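# Place bottles on the ledges matching their cap colours

## Task

Put every bottle upright on the wall ledge whose label strip has the same colour as that bottle's cap. The bottle's entire base must rest on that ledge.

## Robot and tools

Robot: two seven-joint arms, left_arm and right_arm, each ending in a two-finger parallel gripper. An arm's elbow is not fixed by the gripper pose, so a big wrist rotation can swing it. Equal joint values on the two arms give mirrored postures.

Frames: all positions and orientations use one scene frame. Its origin lies on the z = 0 plane, under the midpoint between the two arm bases and 0.70 m below them. +x points forward, the way the arms face. +z points up. left_arm sits on the +y side. Image left and right do not follow the arm names. Each gripper has its own frame. Its +z runs along the fingers toward the tips, and the fingers close along its y axis. end_effector_position is the point between the pads when closed, just under 1 cm behind the tips. Closing pushes the tips about 17 mm further along +z, mostly while the pads are still more than 70 mm apart. Reported poses can be off by a few cm, more when the arm is stretched far.

Row format, shared by execute_actions and move: 16 numbers, covering both arms even when only one moves. The order is left x, y, z, qw, qx, qy, qz, opening, then the same eight for the right arm. x, y, z are an absolute position in metres in the scene frame. The quaternion is an absolute orientation, w first. The opening is an absolute command from -1 (closed) to +1 (fully open, 0.145 m). Going from open to closed takes at least about 0.5 s.

execute_actions(actions, cameras): actions is a list of actions. Each action is a list of up to 15 rows, one per 1/30 s control step. A short action repeats its last row until 15 steps have run. A target more than 0.6 m from its gripper's current position, along any of that gripper's axes, makes the action refused for both arms. A malformed action, or a first action failing that check against the last reported state, rejects the whole call. An empty actions list returns the state plus images. cameras is a list of names (cam_high, cam_low, or ["all"]; [] for none). An unknown name invalidates the call.

move(target, speed, blend, opening_speed, grip_force, blocking, cameras): each gripper travels in a straight line from its Hand target to the absolute pose in target. target is one 16-number row or a list of up to 15 such rows, without the 0.6 m limit. speed is the path's top speed in m/s, 0.002 to 1.1, default 0.25. Rotation is capped at twice that value in rad/s. Give one speed, or one per target. blend, in metres, rounds corners at intermediate targets; 0 stops at each. opening_speed is how fast the commanded opening changes, per second on the -1..+1 scale, at least 0.2. grip_force is the pad force limit in newtons, 3 to 10, either one value or one per arm. It persists until changed. blocking=false returns after about 0.5 s while the move goes on; a new move replaces it. A move never lasts beyond 10 s and does not avoid obstacles or the other arm. Faster moves lag, stray and hit harder. The result adds a "move:" line with the ending (done, off_target, moving, held, fault) and limits flags: paced means the pose was clipped, held means steps were withheld. An arm not named in the ending reached its pose within 3 mm and 2 degrees. Neither done nor off_target tells you whether anything was touched.

wait(seconds): 0 to 10 s; each arm keeps its last command, and a running move continues. stop(): brakes a running move, which needs some distance. zoom_image(camera, region): camera is cam_high or cam_low; region is [x0, y0, x1, y1] in pixels of that camera's latest image, at most 504 by 504. read_manual(section="licences") only returns licence text. finished_scene(scene): give the current scene number; it ends the scene irreversibly, and nothing else should be called in that reply.

Control behaviour: each step, the commanded orientation is clipped to within 32 degrees of the measured one. Position wins if both cannot be reached. After an action, the arm heads for the "Hand target" shown in the result, which may fall short, so send the rest next time. To hold an orientation, repeat the same quaternion rather than the drifted reported one. To park an arm, resend its last reported pose and opening every call. A 0 opening is a real command. "Tool commands" lists current gripper commands.

Results: end_effector_position and end_effector_quat_wxyz for each gripper, plus Hand target. grip_measured is the measured opening on the command scale. The last Joint positions number is the opening in metres. Joint torques include gravity and per-arm offsets; numbers 3 and 4 wrap at ±28 N m. Joint velocities may be omitted when within noise. Action calls also list positions at some steps. Motor temperatures are reported too: MOTOR HOT appears at 85 °C, and 100 °C triggers an OVER-TEMPERATURE FAULT that stops the arm for 30-60 s or more.

Gripping: to hold something, keep commanding an opening well below grip_measured. The lower the command, the harder the squeeze, up to about 10 N per pad. A fast close can press hard enough to force the fingers open.

Avoid: letting the arms or grippers touch each other, including closing one gripper on the other's fingers. The clearance check does not stop that. Avoid dropping or releasing moving bottles, knocking anything off the work area, and hard hits on the wall or ledges. Do not drive toward unreachable poses or hold loads long, since motors heat. Loose objects may occasionally be nudged by outside pushes.

Cameras: cam_high and cam_low, both 896x504, with the calibration given.

Each tool is called after "Call:" in YAML: its name, and indented under it one key for each argument.

## Session

Call:
execute_actions:
  actions: []

Scene clock: 0.00 s.
left_arm: end_effector_position=(+0.3554, +0.1334, +0.3763) grip_measured=+1.00 end_effector_quat_wxyz=(-0.040, -0.585, +0.680, -0.440) | right_arm: end_effector_position=(+0.4020, -0.0846, +0.4120) grip_measured=+1.00 end_effector_quat_wxyz=(+0.172, +0.783, +0.024, +0.598)
Joint positions: left_arm=[0.476 0.652 -0.724 1.144 -0.177 -0.294 0.656 0.145] | right_arm=[0.249 -0.096 -0.415 1.14 -0.092 0.203 -0.635 0.145]
Joint velocities: within noise
Joint torques (N m): no reading
Motor temperatures (°C): left_arm=[23 20 24 22 21 24 21] | right_arm=[21 23 24 21 21 21 22]
Hand target: left_arm +0.3554, +0.1334, +0.3763; -0.040, -0.585, +0.680, -0.440 | right_arm +0.4020, -0.0846, +0.4120; +0.172, +0.783, +0.024, +0.598
Tool commands: left_gripper/opening=+1.0 right_gripper/opening=+1.0

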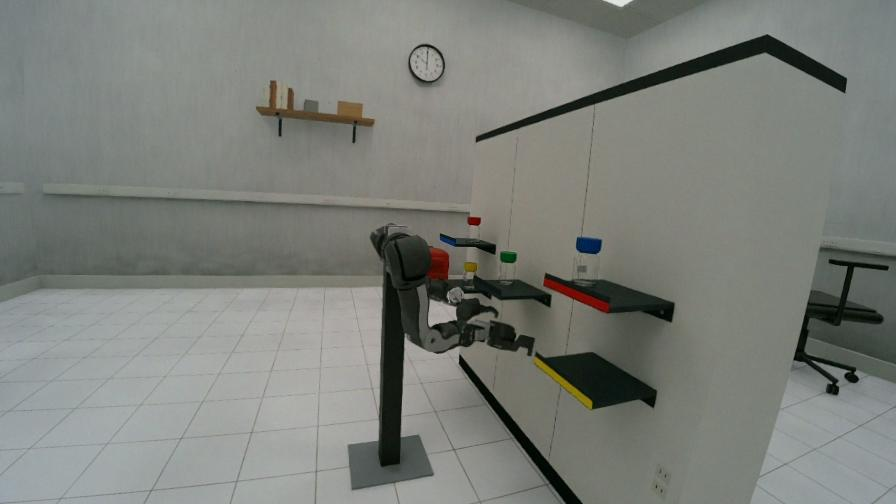

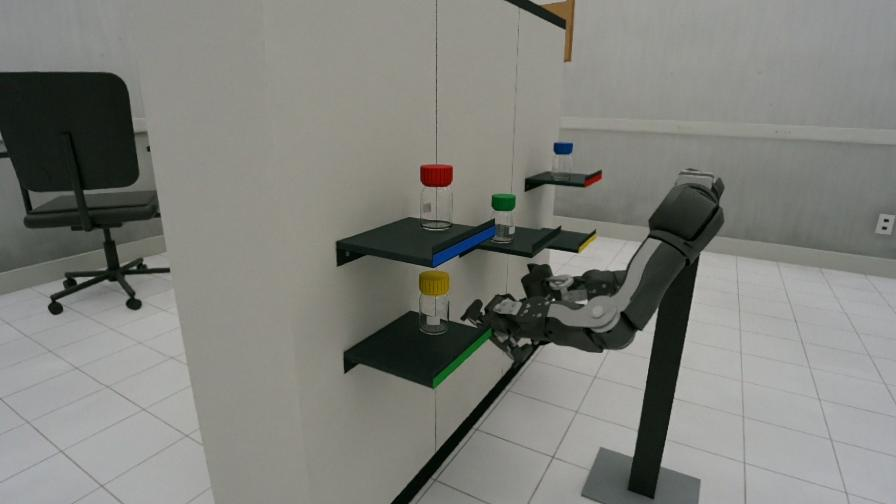

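Call:
zoom_image:
  camera: "cam_low"
  region: [320, 120, 640, 400]

Call:
zoom_image:
  camera: "cam_high"
  region: [400, 200, 700, 420]

Scaled by 1.575 from the camera's 896x504 image, which has a finer 1280x720 frame.

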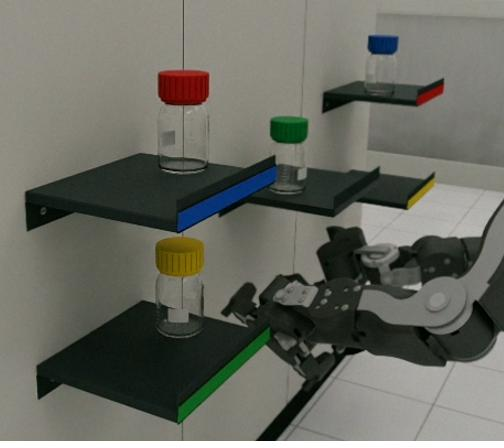

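Scaled by 1.680 from the camera's 896x504 image, which has a finer 1280x720 frame.

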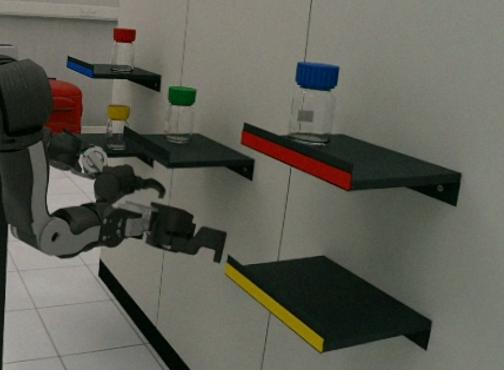

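Call:
zoom_image:
  camera: "cam_high"
  region: [440, 260, 560, 370]

Call:
zoom_image:
  camera: "cam_low"
  region: [430, 220, 640, 370]

Scaled by 4.200 from the camera's 896x504 image, which has a finer 1280x720 frame.

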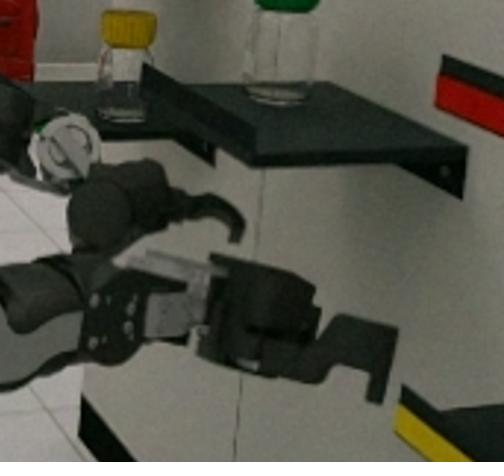

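Scaled by 2.400 from the camera's 896x504 image, which has a finer 1280x720 frame.

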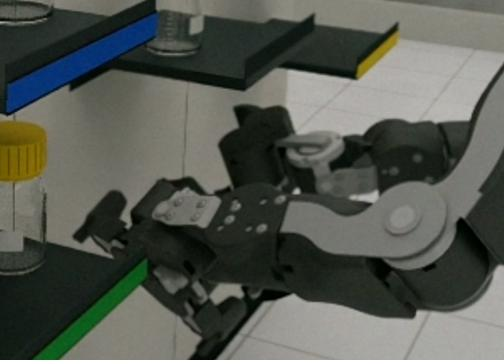

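Call:
move:
  target:
    - [0.25,0.2,0.42,0,-0.7071,0,-0.7071,-1,0.25,-0.2,0.42,0,0.7071,0,0.7071,-1]
    - [0.25,0.2,0.55,0,-0.7071,0,-0.7071,-1,0.25,-0.2,0.55,0,0.7071,0,0.7071,-1]
  blend: [0.03,0]
  cameras: ["all"]

Scene clock: 153.70 s.
left_arm: end_effector_position=(+0.2499, +0.1983, +0.5516) grip_measured=-1.00 end_effector_quat_wxyz=(+0.002, +0.705, -0.003, +0.709) | right_arm: end_effector_position=(+0.2497, -0.1985, +0.5508) grip_measured=-1.00 end_effector_quat_wxyz=(-0.003, +0.706, +0.003, +0.708)
Joint positions: left_arm=[-0.647 0.27 0.172 2.312 0.318 0.102 -0.051 0] | right_arm=[-0.686 0.731 -0.029 2.31 0.522 -0.094 -0.479 0]
Joint torques (N m): left_arm=[0.44 0.99 0.75 4.52 0.17 -0.55 -0.02] | right_arm=[0.65 2.12 2.02 3.3 -0.11 -0.31 -0.15]
Hand target: left_arm +0.2500, +0.2000, +0.5500; +0.000, +0.707, +0.000, +0.707 | right_arm +0.2500, -0.2000, +0.5499; +0.000, +0.707, +0.000, +0.707
Off the commanded pose: left_arm 0.002 m, 1 deg | right_arm 0.002 m, 0 deg.
move: done

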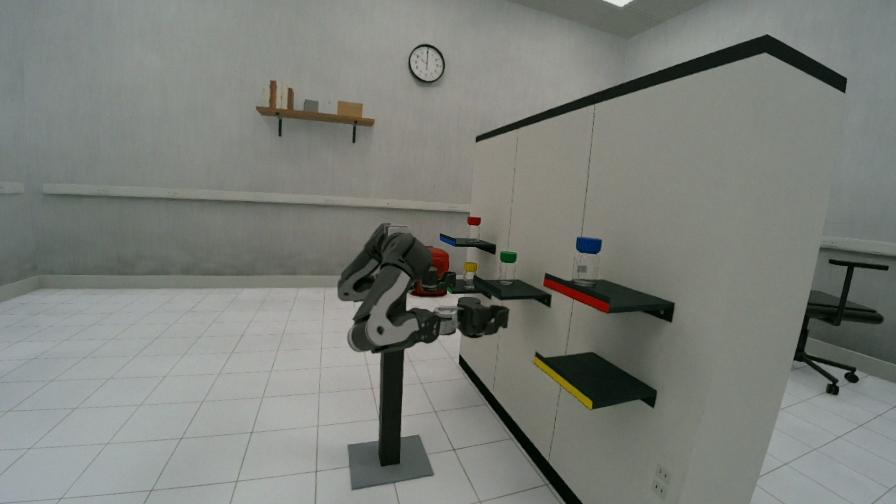

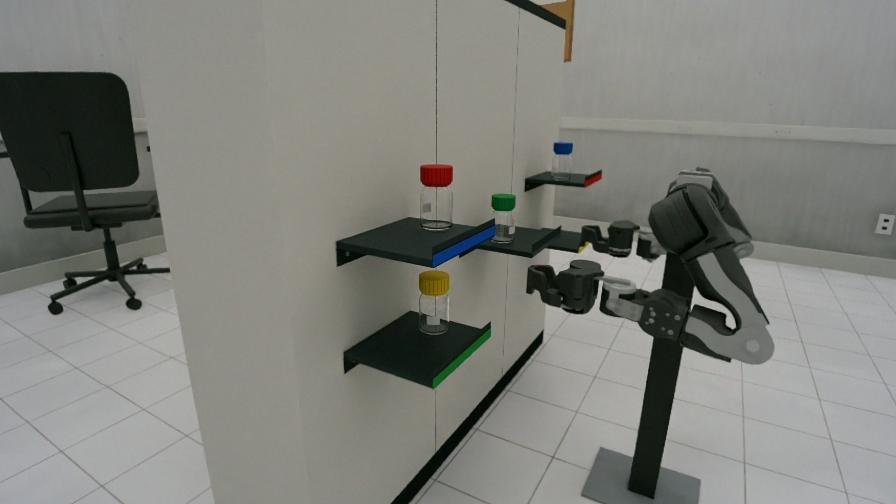

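Call:
zoom_image:
  camera: "cam_high"
  region: [400, 250, 540, 360]

Call:
zoom_image:
  camera: "cam_low"
  region: [480, 180, 680, 350]

Scaled by 3.600 from the camera's 896x504 image, which has a finer 1280x720 frame.

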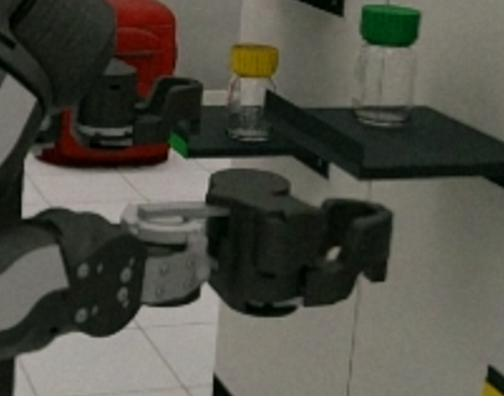

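Scaled by 2.520 from the camera's 896x504 image, which has a finer 1280x720 frame.

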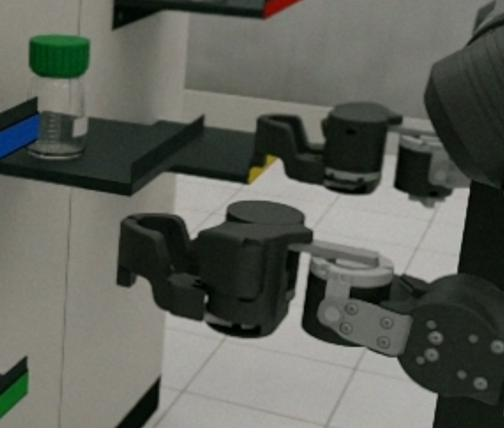

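Call:
move:
  target:
    - [0.24,0.035,0.647,0,0.7071,0,0.7071,0.3,0.25,-0.2,0.55,0,0.7071,0,0.7071,-1]
    - [0.388,0.035,0.647,0,0.7071,0,0.7071,0.3,0.25,-0.2,0.55,0,0.7071,0,0.7071,-1]
  blend: [0.02,0]
  speed: [0.25,0.12]
  cameras: ["all"]

Call:
zoom_image:
  camera: "cam_high"
  region: [430, 210, 570, 310]

Call:
zoom_image:
  camera: "cam_low"
  region: [460, 150, 600, 270]

Scene clock: 268.23 s.
left_arm: end_effector_position=(+0.3877, +0.0356, +0.6476) grip_measured=+0.30 end_effector_quat_wxyz=(-0.001, +0.707, +0.002, +0.707) | right_arm: end_effector_position=(+0.2497, -0.1985, +0.5508) grip_measured=-1.00 end_effector_quat_wxyz=(-0.003, +0.706, +0.002, +0.708)
Joint positions: left_arm=[0.431 -0.164 -0.476 1.873 0.082 0.755 -0.559 0.098] | right_arm=[-0.686 0.731 -0.029 2.31 0.522 -0.094 -0.479 0]
Joint torques (N m): left_arm=[6.95 -1.89 -0.43 3.77 -0.03 -0.65 0.2] | right_arm=[0.59 2.15 2.04 3.32 -0.11 -0.31 -0.12]
Hand target: left_arm +0.3880, +0.0350, +0.6470; +0.000, +0.707, +0.000, +0.707 | right_arm +0.2500, -0.2000, +0.5500; +0.000, +0.707, +0.000, +0.707
Off the commanded pose: left_arm 0.001 m, 0 deg | right_arm 0.002 m, 0 deg.
joint read past its limit (left arm) — joint 2 (shoulder roll), lower limit.
move: done

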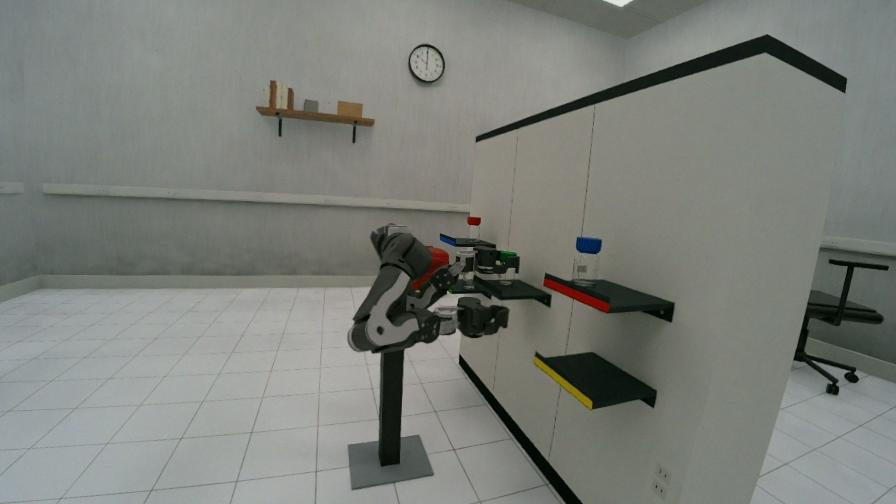

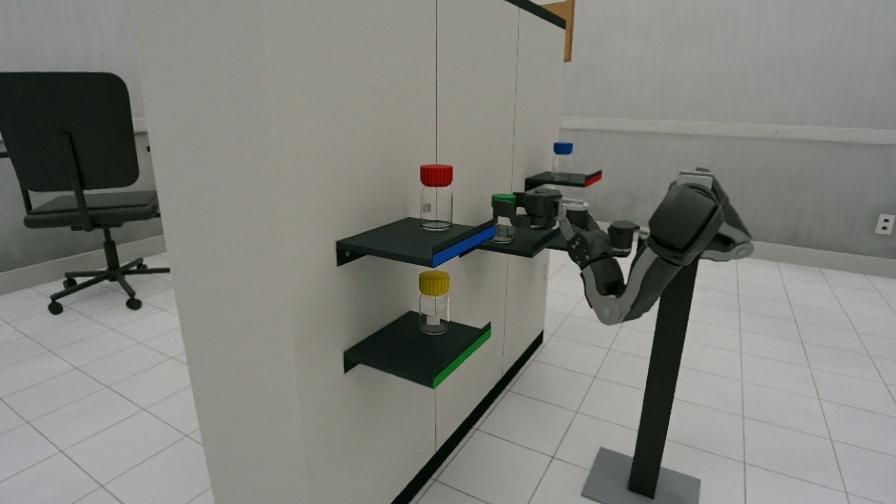

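Scaled by 3.600 from the camera's 896x504 image, which has a finer 1280x720 frame.

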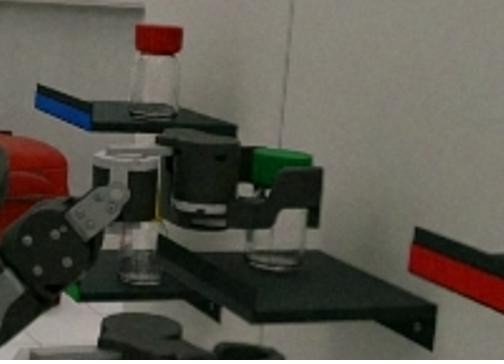

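Scaled by 3.600 from the camera's 896x504 image, which has a finer 1280x720 frame.

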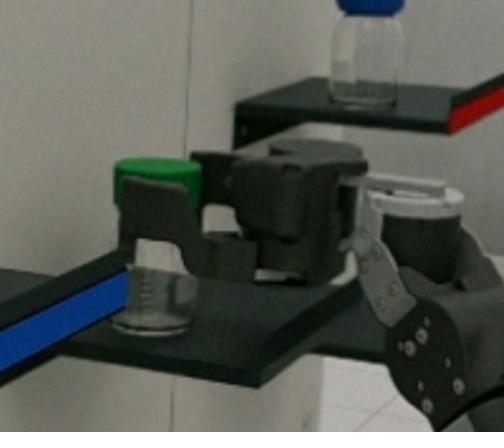

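Call:
move:
  target:
    - [0.388,0.035,0.647,0,0.7071,0,0.7071,-0.6,0.25,-0.2,0.55,0,0.7071,0,0.7071,-1]
    - [0.388,0.035,0.687,0,0.7071,0,0.7071,-0.6,0.25,-0.2,0.55,0,0.7071,0,0.7071,-1]
  speed: [0.1,0.08]
  opening_speed: 2
  cameras: ["all"]

Call:
zoom_image:
  camera: "cam_low"
  region: [460, 150, 600, 270]

Call:
zoom_image:
  camera: "cam_high"
  region: [430, 210, 570, 310]

Scene clock: 280.20 s.
left_arm: end_effector_position=(+0.3887, +0.0341, +0.6842) grip_measured=-0.24 end_effector_quat_wxyz=(+0.003, +0.710, +0.000, +0.704) | right_arm: end_effector_position=(+0.2497, -0.1985, +0.5508) grip_measured=-1.00 end_effector_quat_wxyz=(-0.003, +0.706, +0.002, +0.708)
Joint positions: left_arm=[0.735 0.062 -0.676 1.893 0.709 0.782 -1.042 0.058] | right_arm=[-0.686 0.731 -0.029 2.31 0.522 -0.094 -0.479 0]
Joint torques (N m): left_arm=[9.27 -0.91 0.72 4.1 -0.3 -0.34 -0.04] | right_arm=[0.57 2.25 1.99 3.3 -0.11 -0.31 -0.12]
Hand target: left_arm +0.3880, +0.0350, +0.6870; +0.000, +0.707, +0.000, +0.707 | right_arm +0.2500, -0.2000, +0.5500; +0.000, +0.707, +0.000, +0.707
Off the commanded pose: left_arm 0.003 m, 1 deg | right_arm 0.002 m, 0 deg.
joint sent to its limit (left arm) — joint 6 (wrist pitch), upper limit. The joint targets still meet the commanded pose.
move: done

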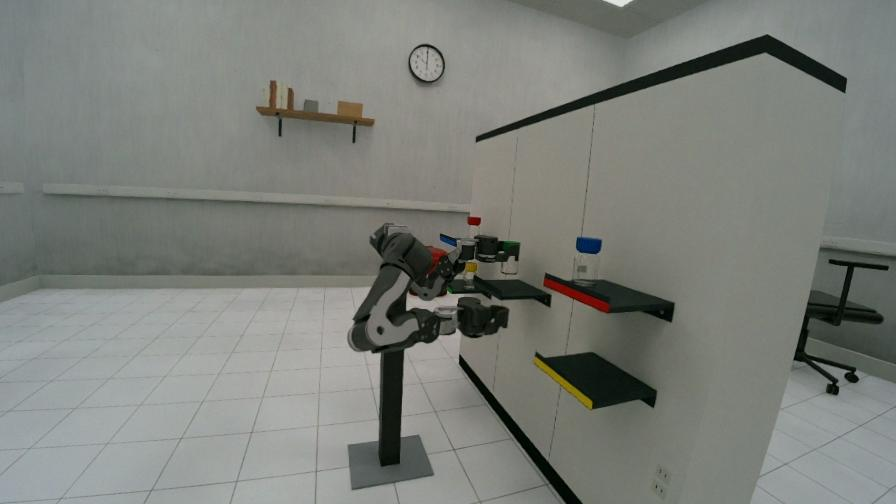

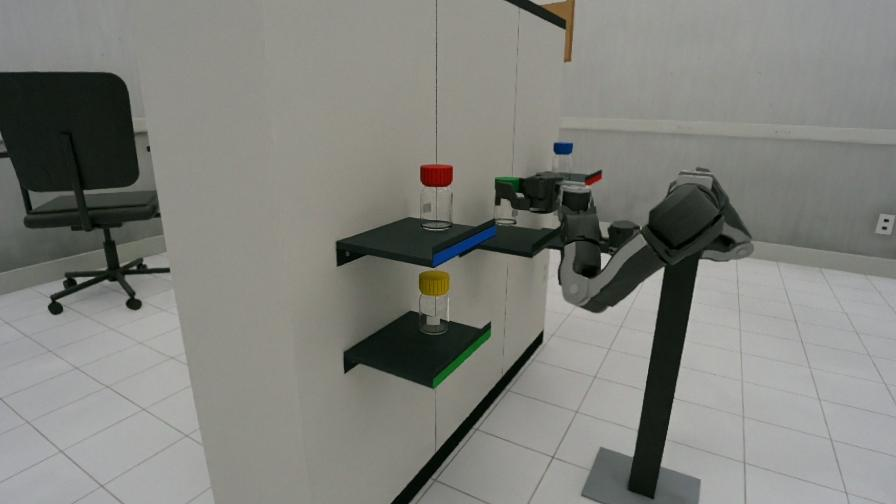

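Scaled by 3.600 from the camera's 896x504 image, which has a finer 1280x720 frame.

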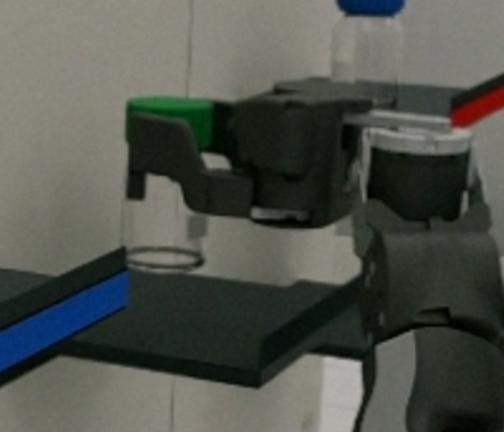

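Scaled by 3.600 from the camera's 896x504 image, which has a finer 1280x720 frame.

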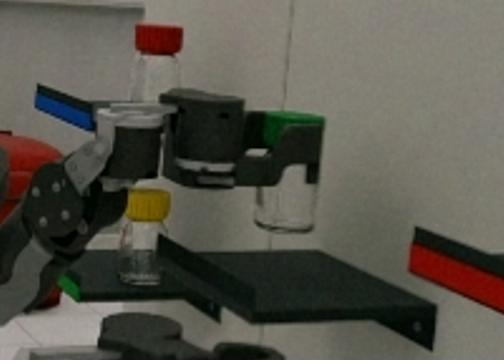

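Call:
move:
  target:
    - [0.22,0.06,0.684,0,0.7071,0,0.7071,-0.6,0.22,-0.3,0.68,0,0.7071,0,0.7071,0.3]
    - [0.22,0.42,0.60,0,0.7071,0,0.7071,-0.6,0.24,-0.342,0.745,0,0.7071,0,0.7071,0.3]
    - [0.388,0.44,0.577,0,0.7071,0,0.7071,-0.6,0.384,-0.342,0.745,0,0.7071,0,0.7071,0.3]
  speed: [0.2,0.25,0.12]
  blend: [0.03,0.03,0]
  cameras: ["all"]

Call:
zoom_image:
  camera: "cam_low"
  region: [320, 180, 540, 400]

Call:
zoom_image:
  camera: "cam_high"
  region: [500, 200, 680, 330]

Scene clock: 298.47 s.
left_arm: end_effector_position=(+0.2534, +0.0412, +0.6723) grip_measured=-0.24 end_effector_quat_wxyz=(+0.007, +0.682, +0.025, +0.731) | right_arm: end_effector_position=(+0.2212, -0.2982, +0.6759) grip_measured=+0.30 end_effector_quat_wxyz=(+0.002, +0.706, -0.003, +0.708)
Joint positions: left_arm=[0.47 0.136 -1.095 2.431 0.637 0.782 -1.577 0.058] | right_arm=[-1.273 0.732 1.311 2.409 1.383 0.124 -0.023 0.098]
Joint torques (N m): left_arm=[4.95 -1.04 0.83 2.84 -0.37 -0.06 0.08] | right_arm=[-0.96 2.12 3.73 1.13 0.19 -0.33 0.19]
Hand target: left_arm +0.2537, +0.0421, +0.6732; +0.005, +0.680, +0.026, +0.733 | right_arm +0.2213, -0.2971, +0.6762; +0.000, +0.707, +0.000, +0.707
Off the commanded pose: left_arm 0.432 m, 5 deg | right_arm 0.182 m, 0 deg.
move: held (left_arm; a check stopped the path), off_target (right_arm; braked when a check withheld steps of left_arm); path passed 0 of 3 targets; limits=held
pose unreachable (left arm): on one or more control steps of this call, first in action 0 (counted from 0), this arm could not follow its commanded pose, so it was not sent that pose on those steps. It may still have moved: this result reports where it is.
cause: moving toward the commanded pose would bring two parts of the arm too close to each other (its base and another part of the arm, with joints 1 (shoulder pitch) to 6 (wrist pitch) between them, 8 mm apart when it was first held).

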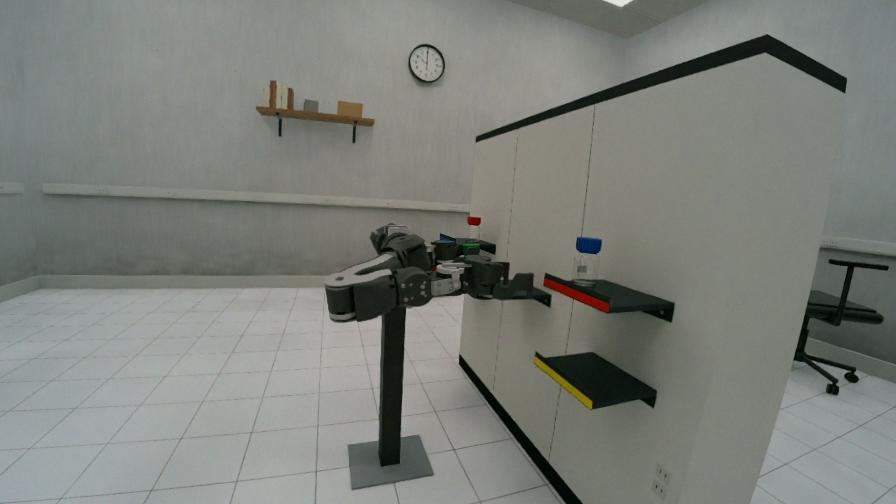

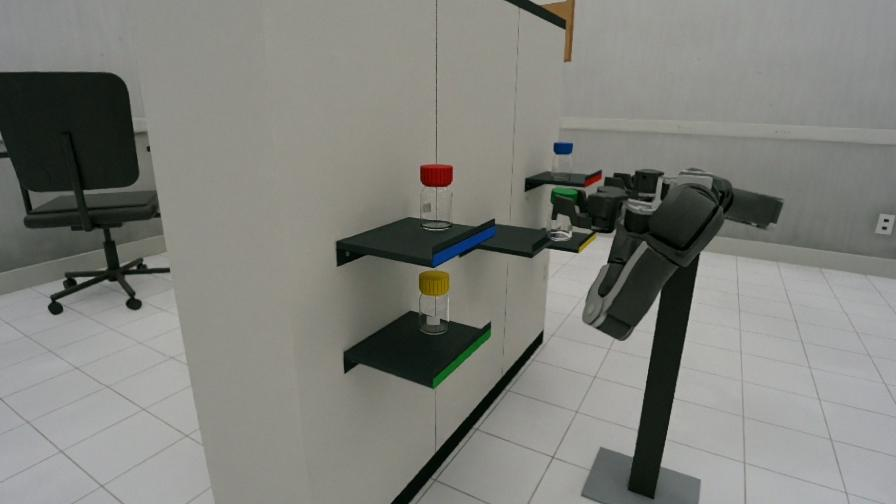

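Scaled by 2.291 from the camera's 896x504 image, which has a finer 1280x720 frame.

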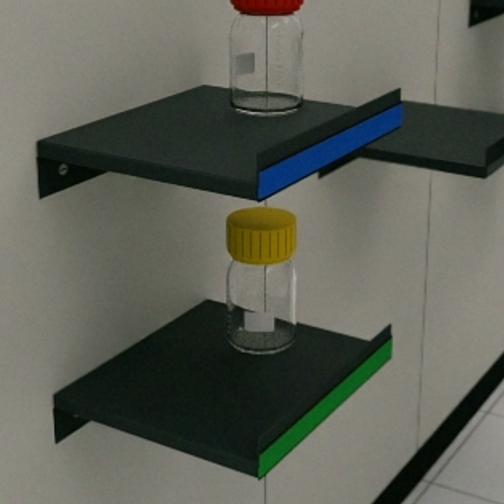

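Scaled by 2.800 from the camera's 896x504 image, which has a finer 1280x720 frame.

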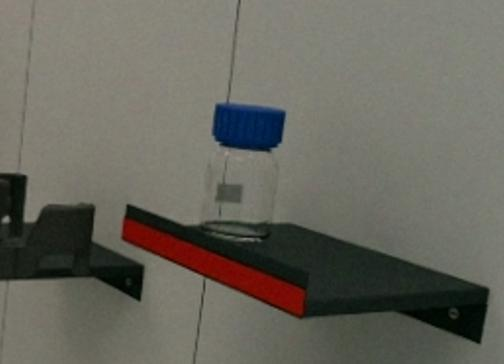

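Call:
move:
  target:
    - [0.36,0.06,0.672,0,0.7071,0,0.7071,-0.6,0.24,-0.342,0.70,0,0.7071,0,0.7071,0.3]
    - [0.36,0.18,0.65,0,0.7071,0,0.7071,-0.6,0.26,-0.342,0.745,0,0.7071,0,0.7071,0.3]
  speed: [0.15,0.2]
  blend: [0.02,0]
  cameras: ["all"]

Scene clock: 343.20 s.
left_arm: end_effector_position=(+0.3601, +0.1811, +0.6480) grip_measured=-0.24 end_effector_quat_wxyz=(-0.004, +0.711, +0.000, +0.704) | right_arm: end_effector_position=(+0.2596, -0.3412, +0.7469) grip_measured=+0.30 end_effector_quat_wxyz=(+0.000, +0.705, +0.003, +0.710)
Joint positions: left_arm=[0.413 0.877 -0.443 2.168 1.065 0.401 -0.799 0.058] | right_arm=[-1.043 1.058 1.538 2.099 1.559 0.493 -0.011 0.098]
Joint torques (N m): left_arm=[5.97 2.55 2.47 3.03 -0.32 -0.77 0.23] | right_arm=[0.94 3.52 2.36 0.32 0.18 -0.35 -0.17]
Hand target: left_arm +0.3600, +0.1800, +0.6500; +0.000, +0.707, +0.000, +0.707 | right_arm +0.2600, -0.3419, +0.7450; +0.000, +0.707, +0.000, +0.707
Off the commanded pose: left_arm 0.002 m, 1 deg | right_arm 0.002 m, 1 deg.
joint sent to its limit (right arm) — joint 5 (forearm roll), upper limit. The joint targets still meet the commanded pose.
move: done

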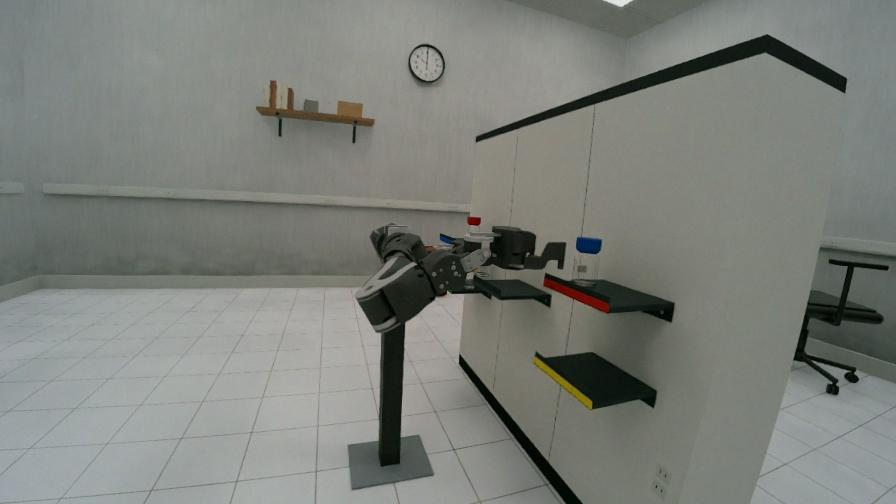

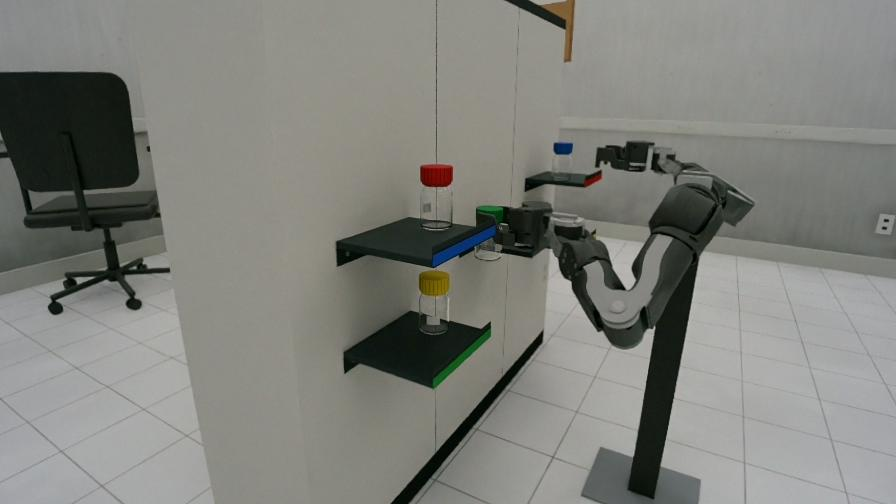

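Call:
move:
  target:
    - [0.29,0.19,0.6,0,0.7071,0,0.7071,-0.6,0.28,-0.342,0.745,0,0.7071,0,0.7071,0.3]
    - [0.29,0.44,0.579,0,0.7071,0,0.7071,-0.6,0.33,-0.342,0.745,0,0.7071,0,0.7071,0.3]
    - [0.388,0.44,0.577,0,0.7071,0,0.7071,-0.6,0.384,-0.342,0.745,0,0.7071,0,0.7071,0.3]
  speed: [0.15,0.15,0.1]
  blend: [0.02,0.01,0]
  cameras: ["all"]

Call:
zoom_image:
  camera: "cam_low"
  region: [320, 180, 540, 400]

Call:
zoom_image:
  camera: "cam_high"
  region: [500, 200, 680, 330]

Scene clock: 363.73 s.
left_arm: end_effector_position=(+0.3878, +0.4405, +0.5758) grip_measured=-0.24 end_effector_quat_wxyz=(-0.002, +0.710, +0.001, +0.704) | right_arm: end_effector_position=(+0.3842, -0.3409, +0.7447) grip_measured=+0.30 end_effector_quat_wxyz=(+0.011, +0.703, +0.019, +0.710)
Joint positions: left_arm=[0.324 1.139 -0.267 0.996 1.177 -0.143 0.413 0.058] | right_arm=[-1.311 1.625 1.516 1.658 1.559 0.199 -0.123 0.098]
Joint torques (N m): left_arm=[6.21 7.74 3.03 2.13 0.4 -0.75 0.23] | right_arm=[3.52 1.78 5.39 0.31 0.08 -0.32 -0.16]
Hand target: left_arm +0.3880, +0.4400, +0.5771; +0.000, +0.707, +0.000, +0.707 | right_arm +0.3840, -0.3422, +0.7449; +0.012, +0.704, +0.017, +0.710
Off the commanded pose: left_arm 0.001 m, 0 deg | right_arm 0.001 m, 3 deg.
joint sent to its limit (right arm) — joint 1 (shoulder pitch), lower limit; joint 5 (forearm roll), upper limit. The joint targets still meet the commanded pose.
move: off_target (right_arm)

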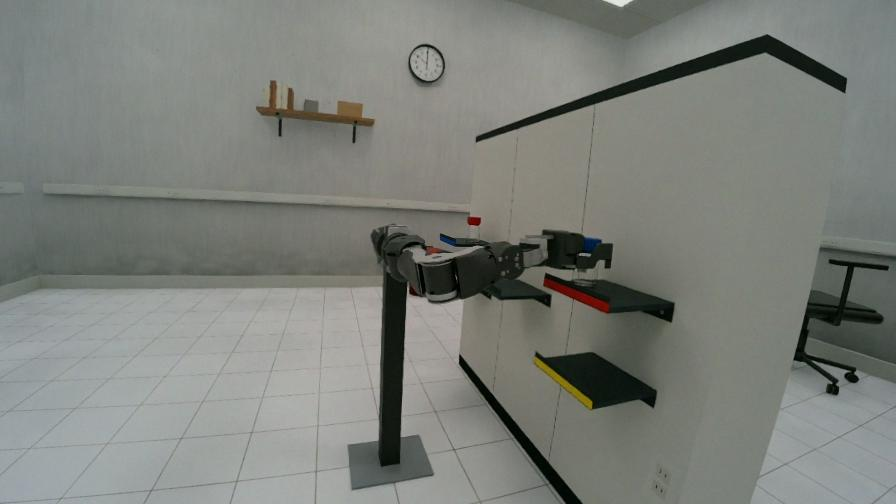

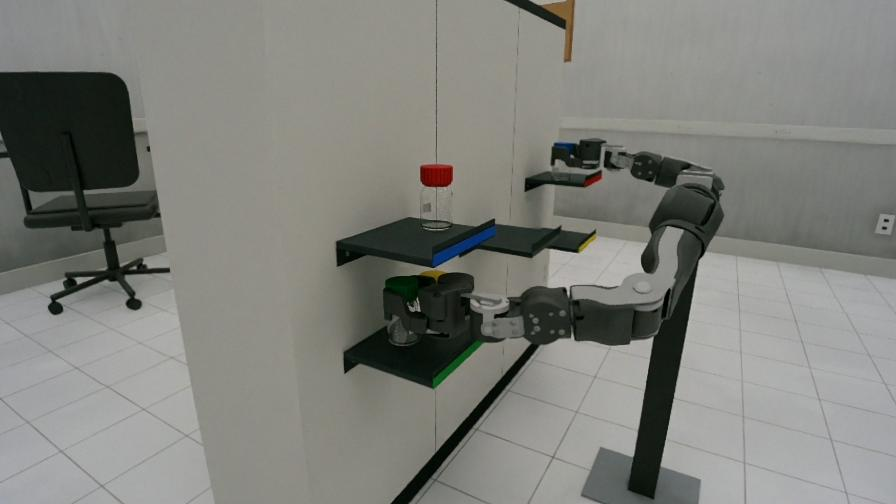

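Scaled by 2.291 from the camera's 896x504 image, which has a finer 1280x720 frame.

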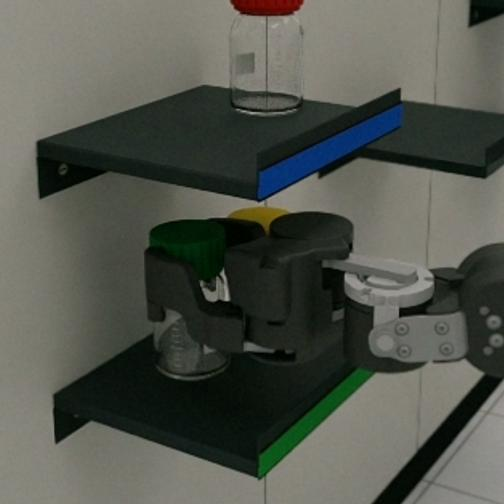

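Scaled by 2.800 from the camera's 896x504 image, which has a finer 1280x720 frame.

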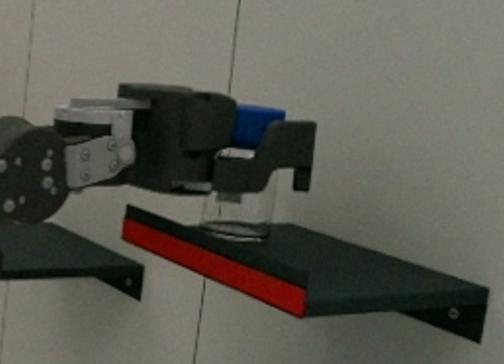

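Call:
move:
  target:
    - [0.388,0.44,0.542,0,0.7071,0,0.7071,-0.6,0.382,-0.342,0.745,0,0.7071,0,0.7071,-0.6]
    - [0.388,0.44,0.5415,0,0.7071,0,0.7071,0.05,0.382,-0.342,0.746,0,0.7071,0,0.7071,-0.6]
  speed: [0.06,0.06]
  opening_speed: 2
  cameras: ["all"]

Call:
zoom_image:
  camera: "cam_low"
  region: [320, 180, 540, 400]

Call:
zoom_image:
  camera: "cam_high"
  region: [500, 200, 680, 330]

Scene clock: 377.33 s.
left_arm: end_effector_position=(+0.3878, +0.4397, +0.5422) grip_measured=+0.05 end_effector_quat_wxyz=(+0.000, +0.706, -0.001, +0.708) | right_arm: end_effector_position=(+0.3824, -0.3410, +0.7449) grip_measured=-0.33 end_effector_quat_wxyz=(+0.011, +0.704, +0.019, +0.710)
Joint positions: left_arm=[0.404 1.105 -0.489 0.868 1.263 -0.304 0.453 0.079] | right_arm=[-1.311 1.617 1.52 1.666 1.559 0.204 -0.123 0.051]
Joint torques (N m): left_arm=[6.5 7.37 2.03 1.59 0.32 -0.46 0.05] | right_arm=[3.47 1.67 5.89 0.2 0.08 -0.3 -0.15]
Hand target: left_arm +0.3880, +0.4399, +0.5414; +0.000, +0.707, +0.000, +0.707 | right_arm +0.3820, -0.3421, +0.7459; +0.012, +0.704, +0.017, +0.710
Off the commanded pose: left_arm 0.001 m, 0 deg | right_arm 0.002 m, 3 deg.
joint sent to its limit (right arm) — joint 1 (shoulder pitch), lower limit; joint 5 (forearm roll), upper limit. The joint targets still meet the commanded pose.
move: off_target (right_arm); target 2's new opening was sent with left_arm's hand 0.018 m and 4 deg from that target

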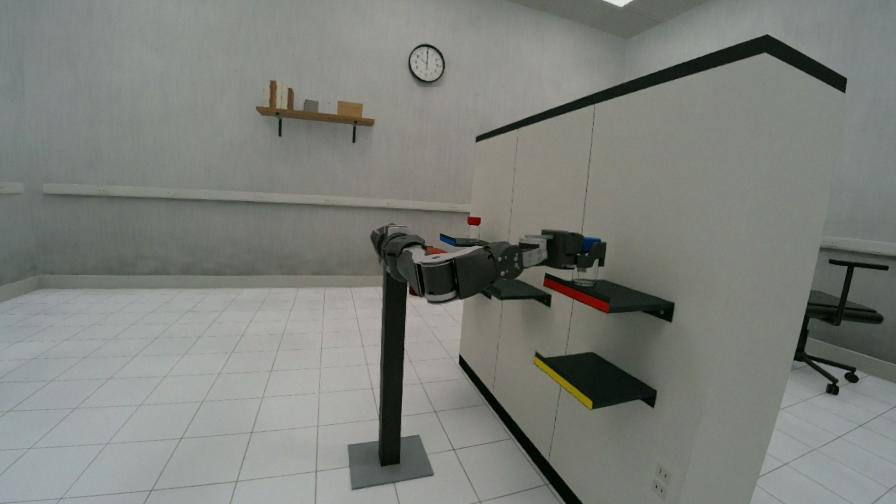

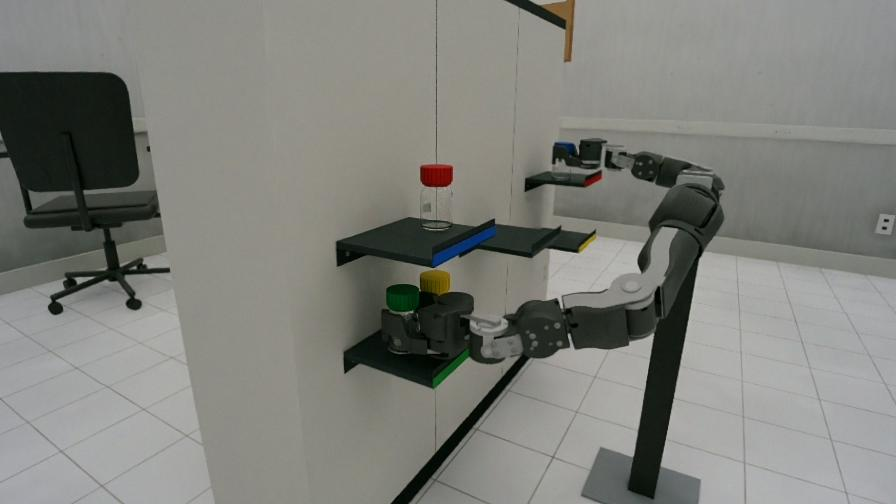

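Scaled by 2.291 from the camera's 896x504 image, which has a finer 1280x720 frame.

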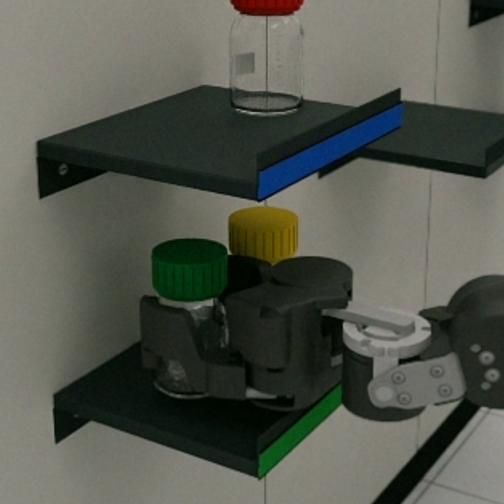

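Scaled by 2.800 from the camera's 896x504 image, which has a finer 1280x720 frame.

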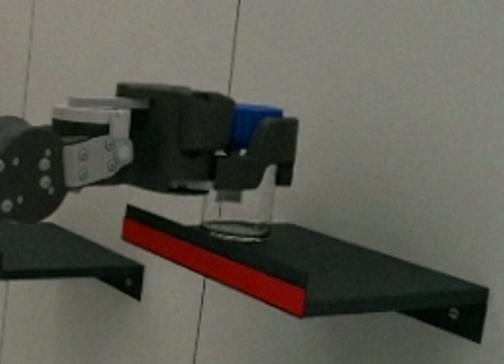

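Call:
move:
  target:
    - [0.35,0.44,0.543,0,0.7071,0,0.7071,0.1,0.382,-0.342,0.746,0,0.7071,0,0.7071,0.1]
    - [0.28,0.43,0.56,0,0.7071,0,0.7071,0.1,0.370,-0.342,0.745,0,0.7071,0,0.7071,0.1]
  speed: [0.1,0.15]
  opening_speed: 2
  cameras: ["all"]

Call:
zoom_image:
  camera: "cam_low"
  region: [320, 180, 540, 400]

Call:
zoom_image:
  camera: "cam_high"
  region: [500, 200, 680, 330]

Scene clock: 417.50 s.
left_arm: end_effector_position=(+0.2807, +0.4285, +0.5609) grip_measured=+0.10 end_effector_quat_wxyz=(+0.002, +0.706, -0.004, +0.708) | right_arm: end_effector_position=(+0.3699, -0.3413, +0.7468) grip_measured=+0.10 end_effector_quat_wxyz=(+0.010, +0.701, +0.018, +0.713)
Joint positions: left_arm=[-0.989 1.215 0.585 1.427 1.424 -0.454 0.376 0.083] | right_arm=[-1.257 1.562 1.484 1.72 1.559 0.214 -0.124 0.083]
Joint torques (N m): left_arm=[1.67 4.34 3.14 1.07 0.35 -0.51 -0.06] | right_arm=[3.73 2.25 3.1 0.27 0.08 -0.36 -0.16]
Motor temperatures (°C): left_arm=[26 25 25 22 22 24 21] | right_arm=[22 23 26 20 20 20 21]
Hand target: left_arm +0.2800, +0.4299, +0.5600; +0.000, +0.707, +0.000, +0.707 | right_arm +0.3700, -0.3421, +0.7449; +0.012, +0.703, +0.016, +0.710
Off the commanded pose: left_arm 0.002 m, 1 deg | right_arm 0.002 m, 3 deg.
joint sent to its limit (right arm) — joint 5 (forearm roll), upper limit. The joint targets still meet the commanded pose.
move: off_target (right_arm)

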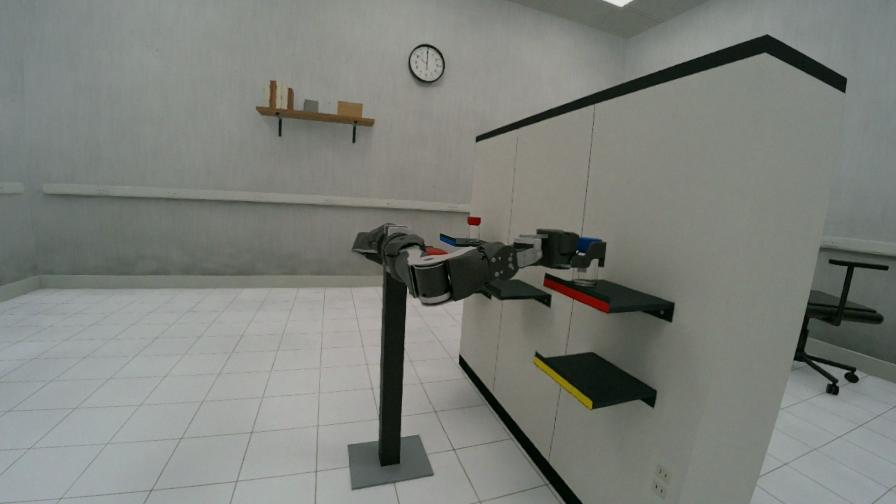

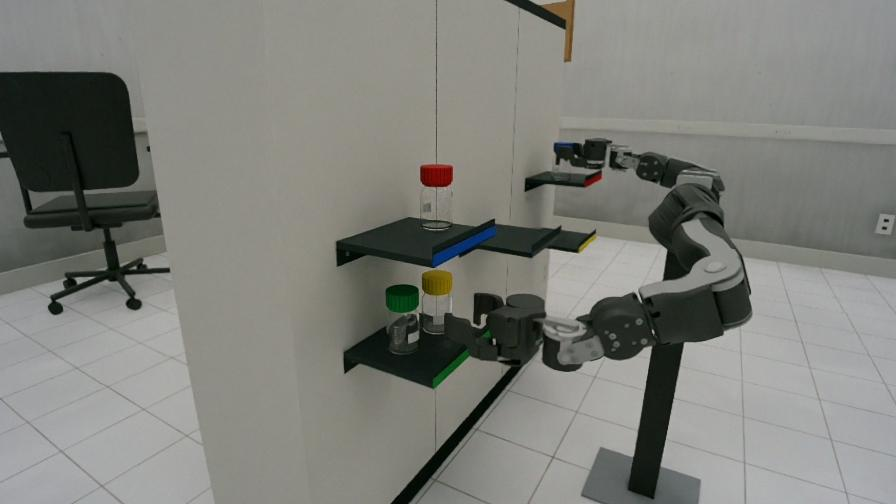

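Scaled by 2.291 from the camera's 896x504 image, which has a finer 1280x720 frame.

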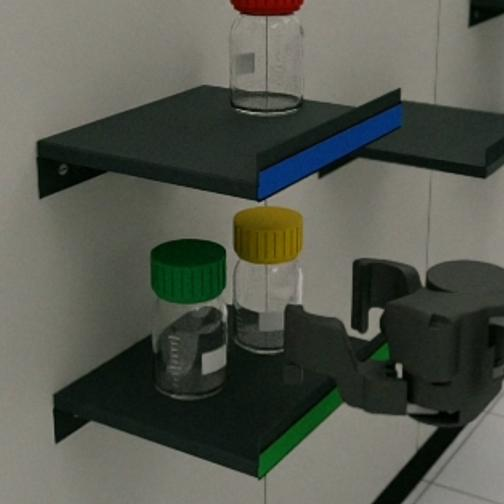

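Scaled by 2.800 from the camera's 896x504 image, which has a finer 1280x720 frame.

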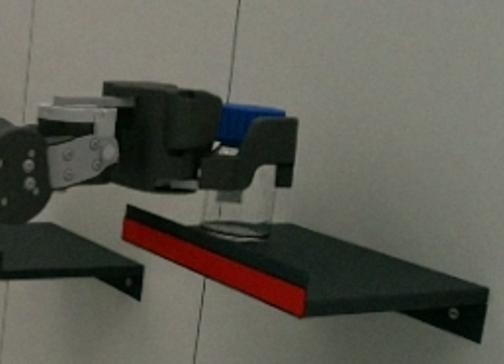

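Call:
move:
  target:
    - [0.28,0.35,0.568,0,0.7071,0,0.7071,0.08,0.364,-0.342,0.748,0,0.7071,0,0.7071,0.1]
    - [0.376,0.343,0.569,0,0.7071,0,0.7071,0.08,0.364,-0.342,0.748,0,0.7071,0,0.7071,-0.6]
  speed: [0.15,0.1]
  opening_speed: 2
  cameras: ["all"]

Call:
zoom_image:
  camera: "cam_low"
  region: [320, 180, 540, 400]

Call:
zoom_image:
  camera: "cam_high"
  region: [500, 200, 680, 330]

Scene clock: 442.97 s.
left_arm: end_effector_position=(+0.3762, +0.3418, +0.5708) grip_measured=+0.08 end_effector_quat_wxyz=(-0.013, +0.707, -0.009, +0.707) | right_arm: end_effector_position=(+0.3638, -0.3414, +0.7506) grip_measured=-0.26 end_effector_quat_wxyz=(+0.000, +0.704, +0.003, +0.710)
Joint positions: left_arm=[-1.407 1.78 0.746 1.559 1.584 -0.658 -0.194 0.082] | right_arm=[-0.214 1.509 0.519 1.746 1.559 0.303 -0.147 0.056]
Joint torques (N m): left_arm=[5.16 1.41 2.74 -0.02 0.12 -0.56 -0.04] | right_arm=[3.63 6.53 3.07 0.51 0.08 -0.37 -0.11]
Hand target: left_arm +0.3757, +0.3428, +0.5691; -0.015, +0.709, -0.007, +0.705 | right_arm +0.3640, -0.3420, +0.7479; +0.000, +0.707, +0.000, +0.707
Off the commanded pose: left_arm 0.002 m, 2 deg | right_arm 0.003 m, 1 deg.
joint sent to its limit (left arm) — joint 1 (shoulder pitch), lower limit; joint 5 (forearm roll), upper limit. The joint targets still meet the commanded pose.
joint sent to its limit (right arm) — joint 5 (forearm roll), upper limit. The joint targets still meet the commanded pose.
move: done

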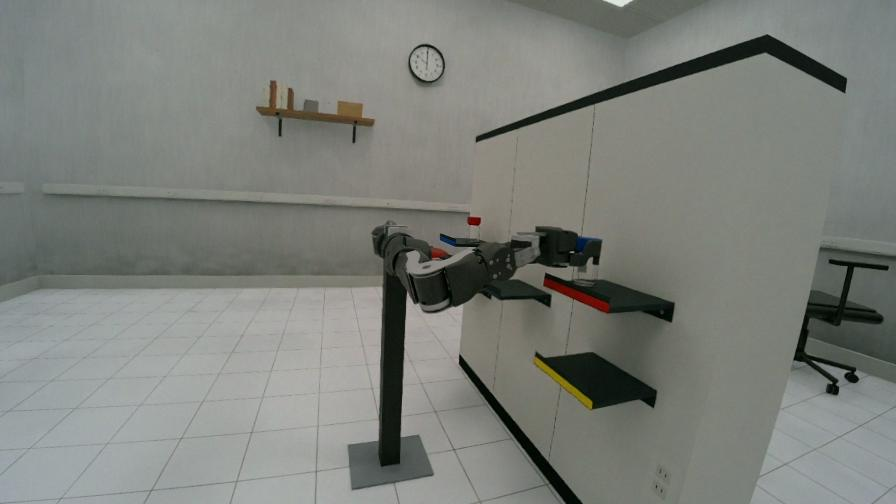

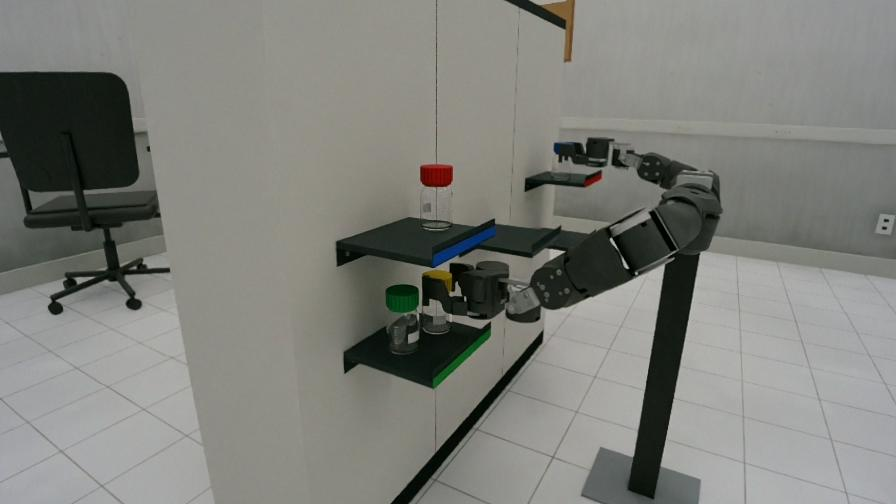

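Scaled by 2.291 from the camera's 896x504 image, which has a finer 1280x720 frame.

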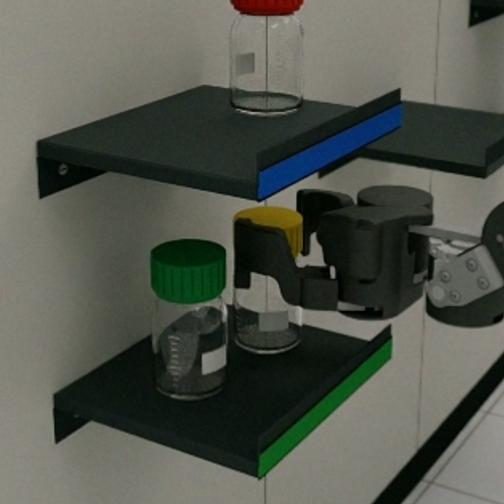

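Scaled by 2.800 from the camera's 896x504 image, which has a finer 1280x720 frame.

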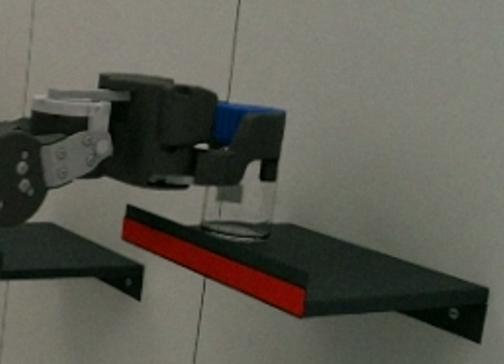

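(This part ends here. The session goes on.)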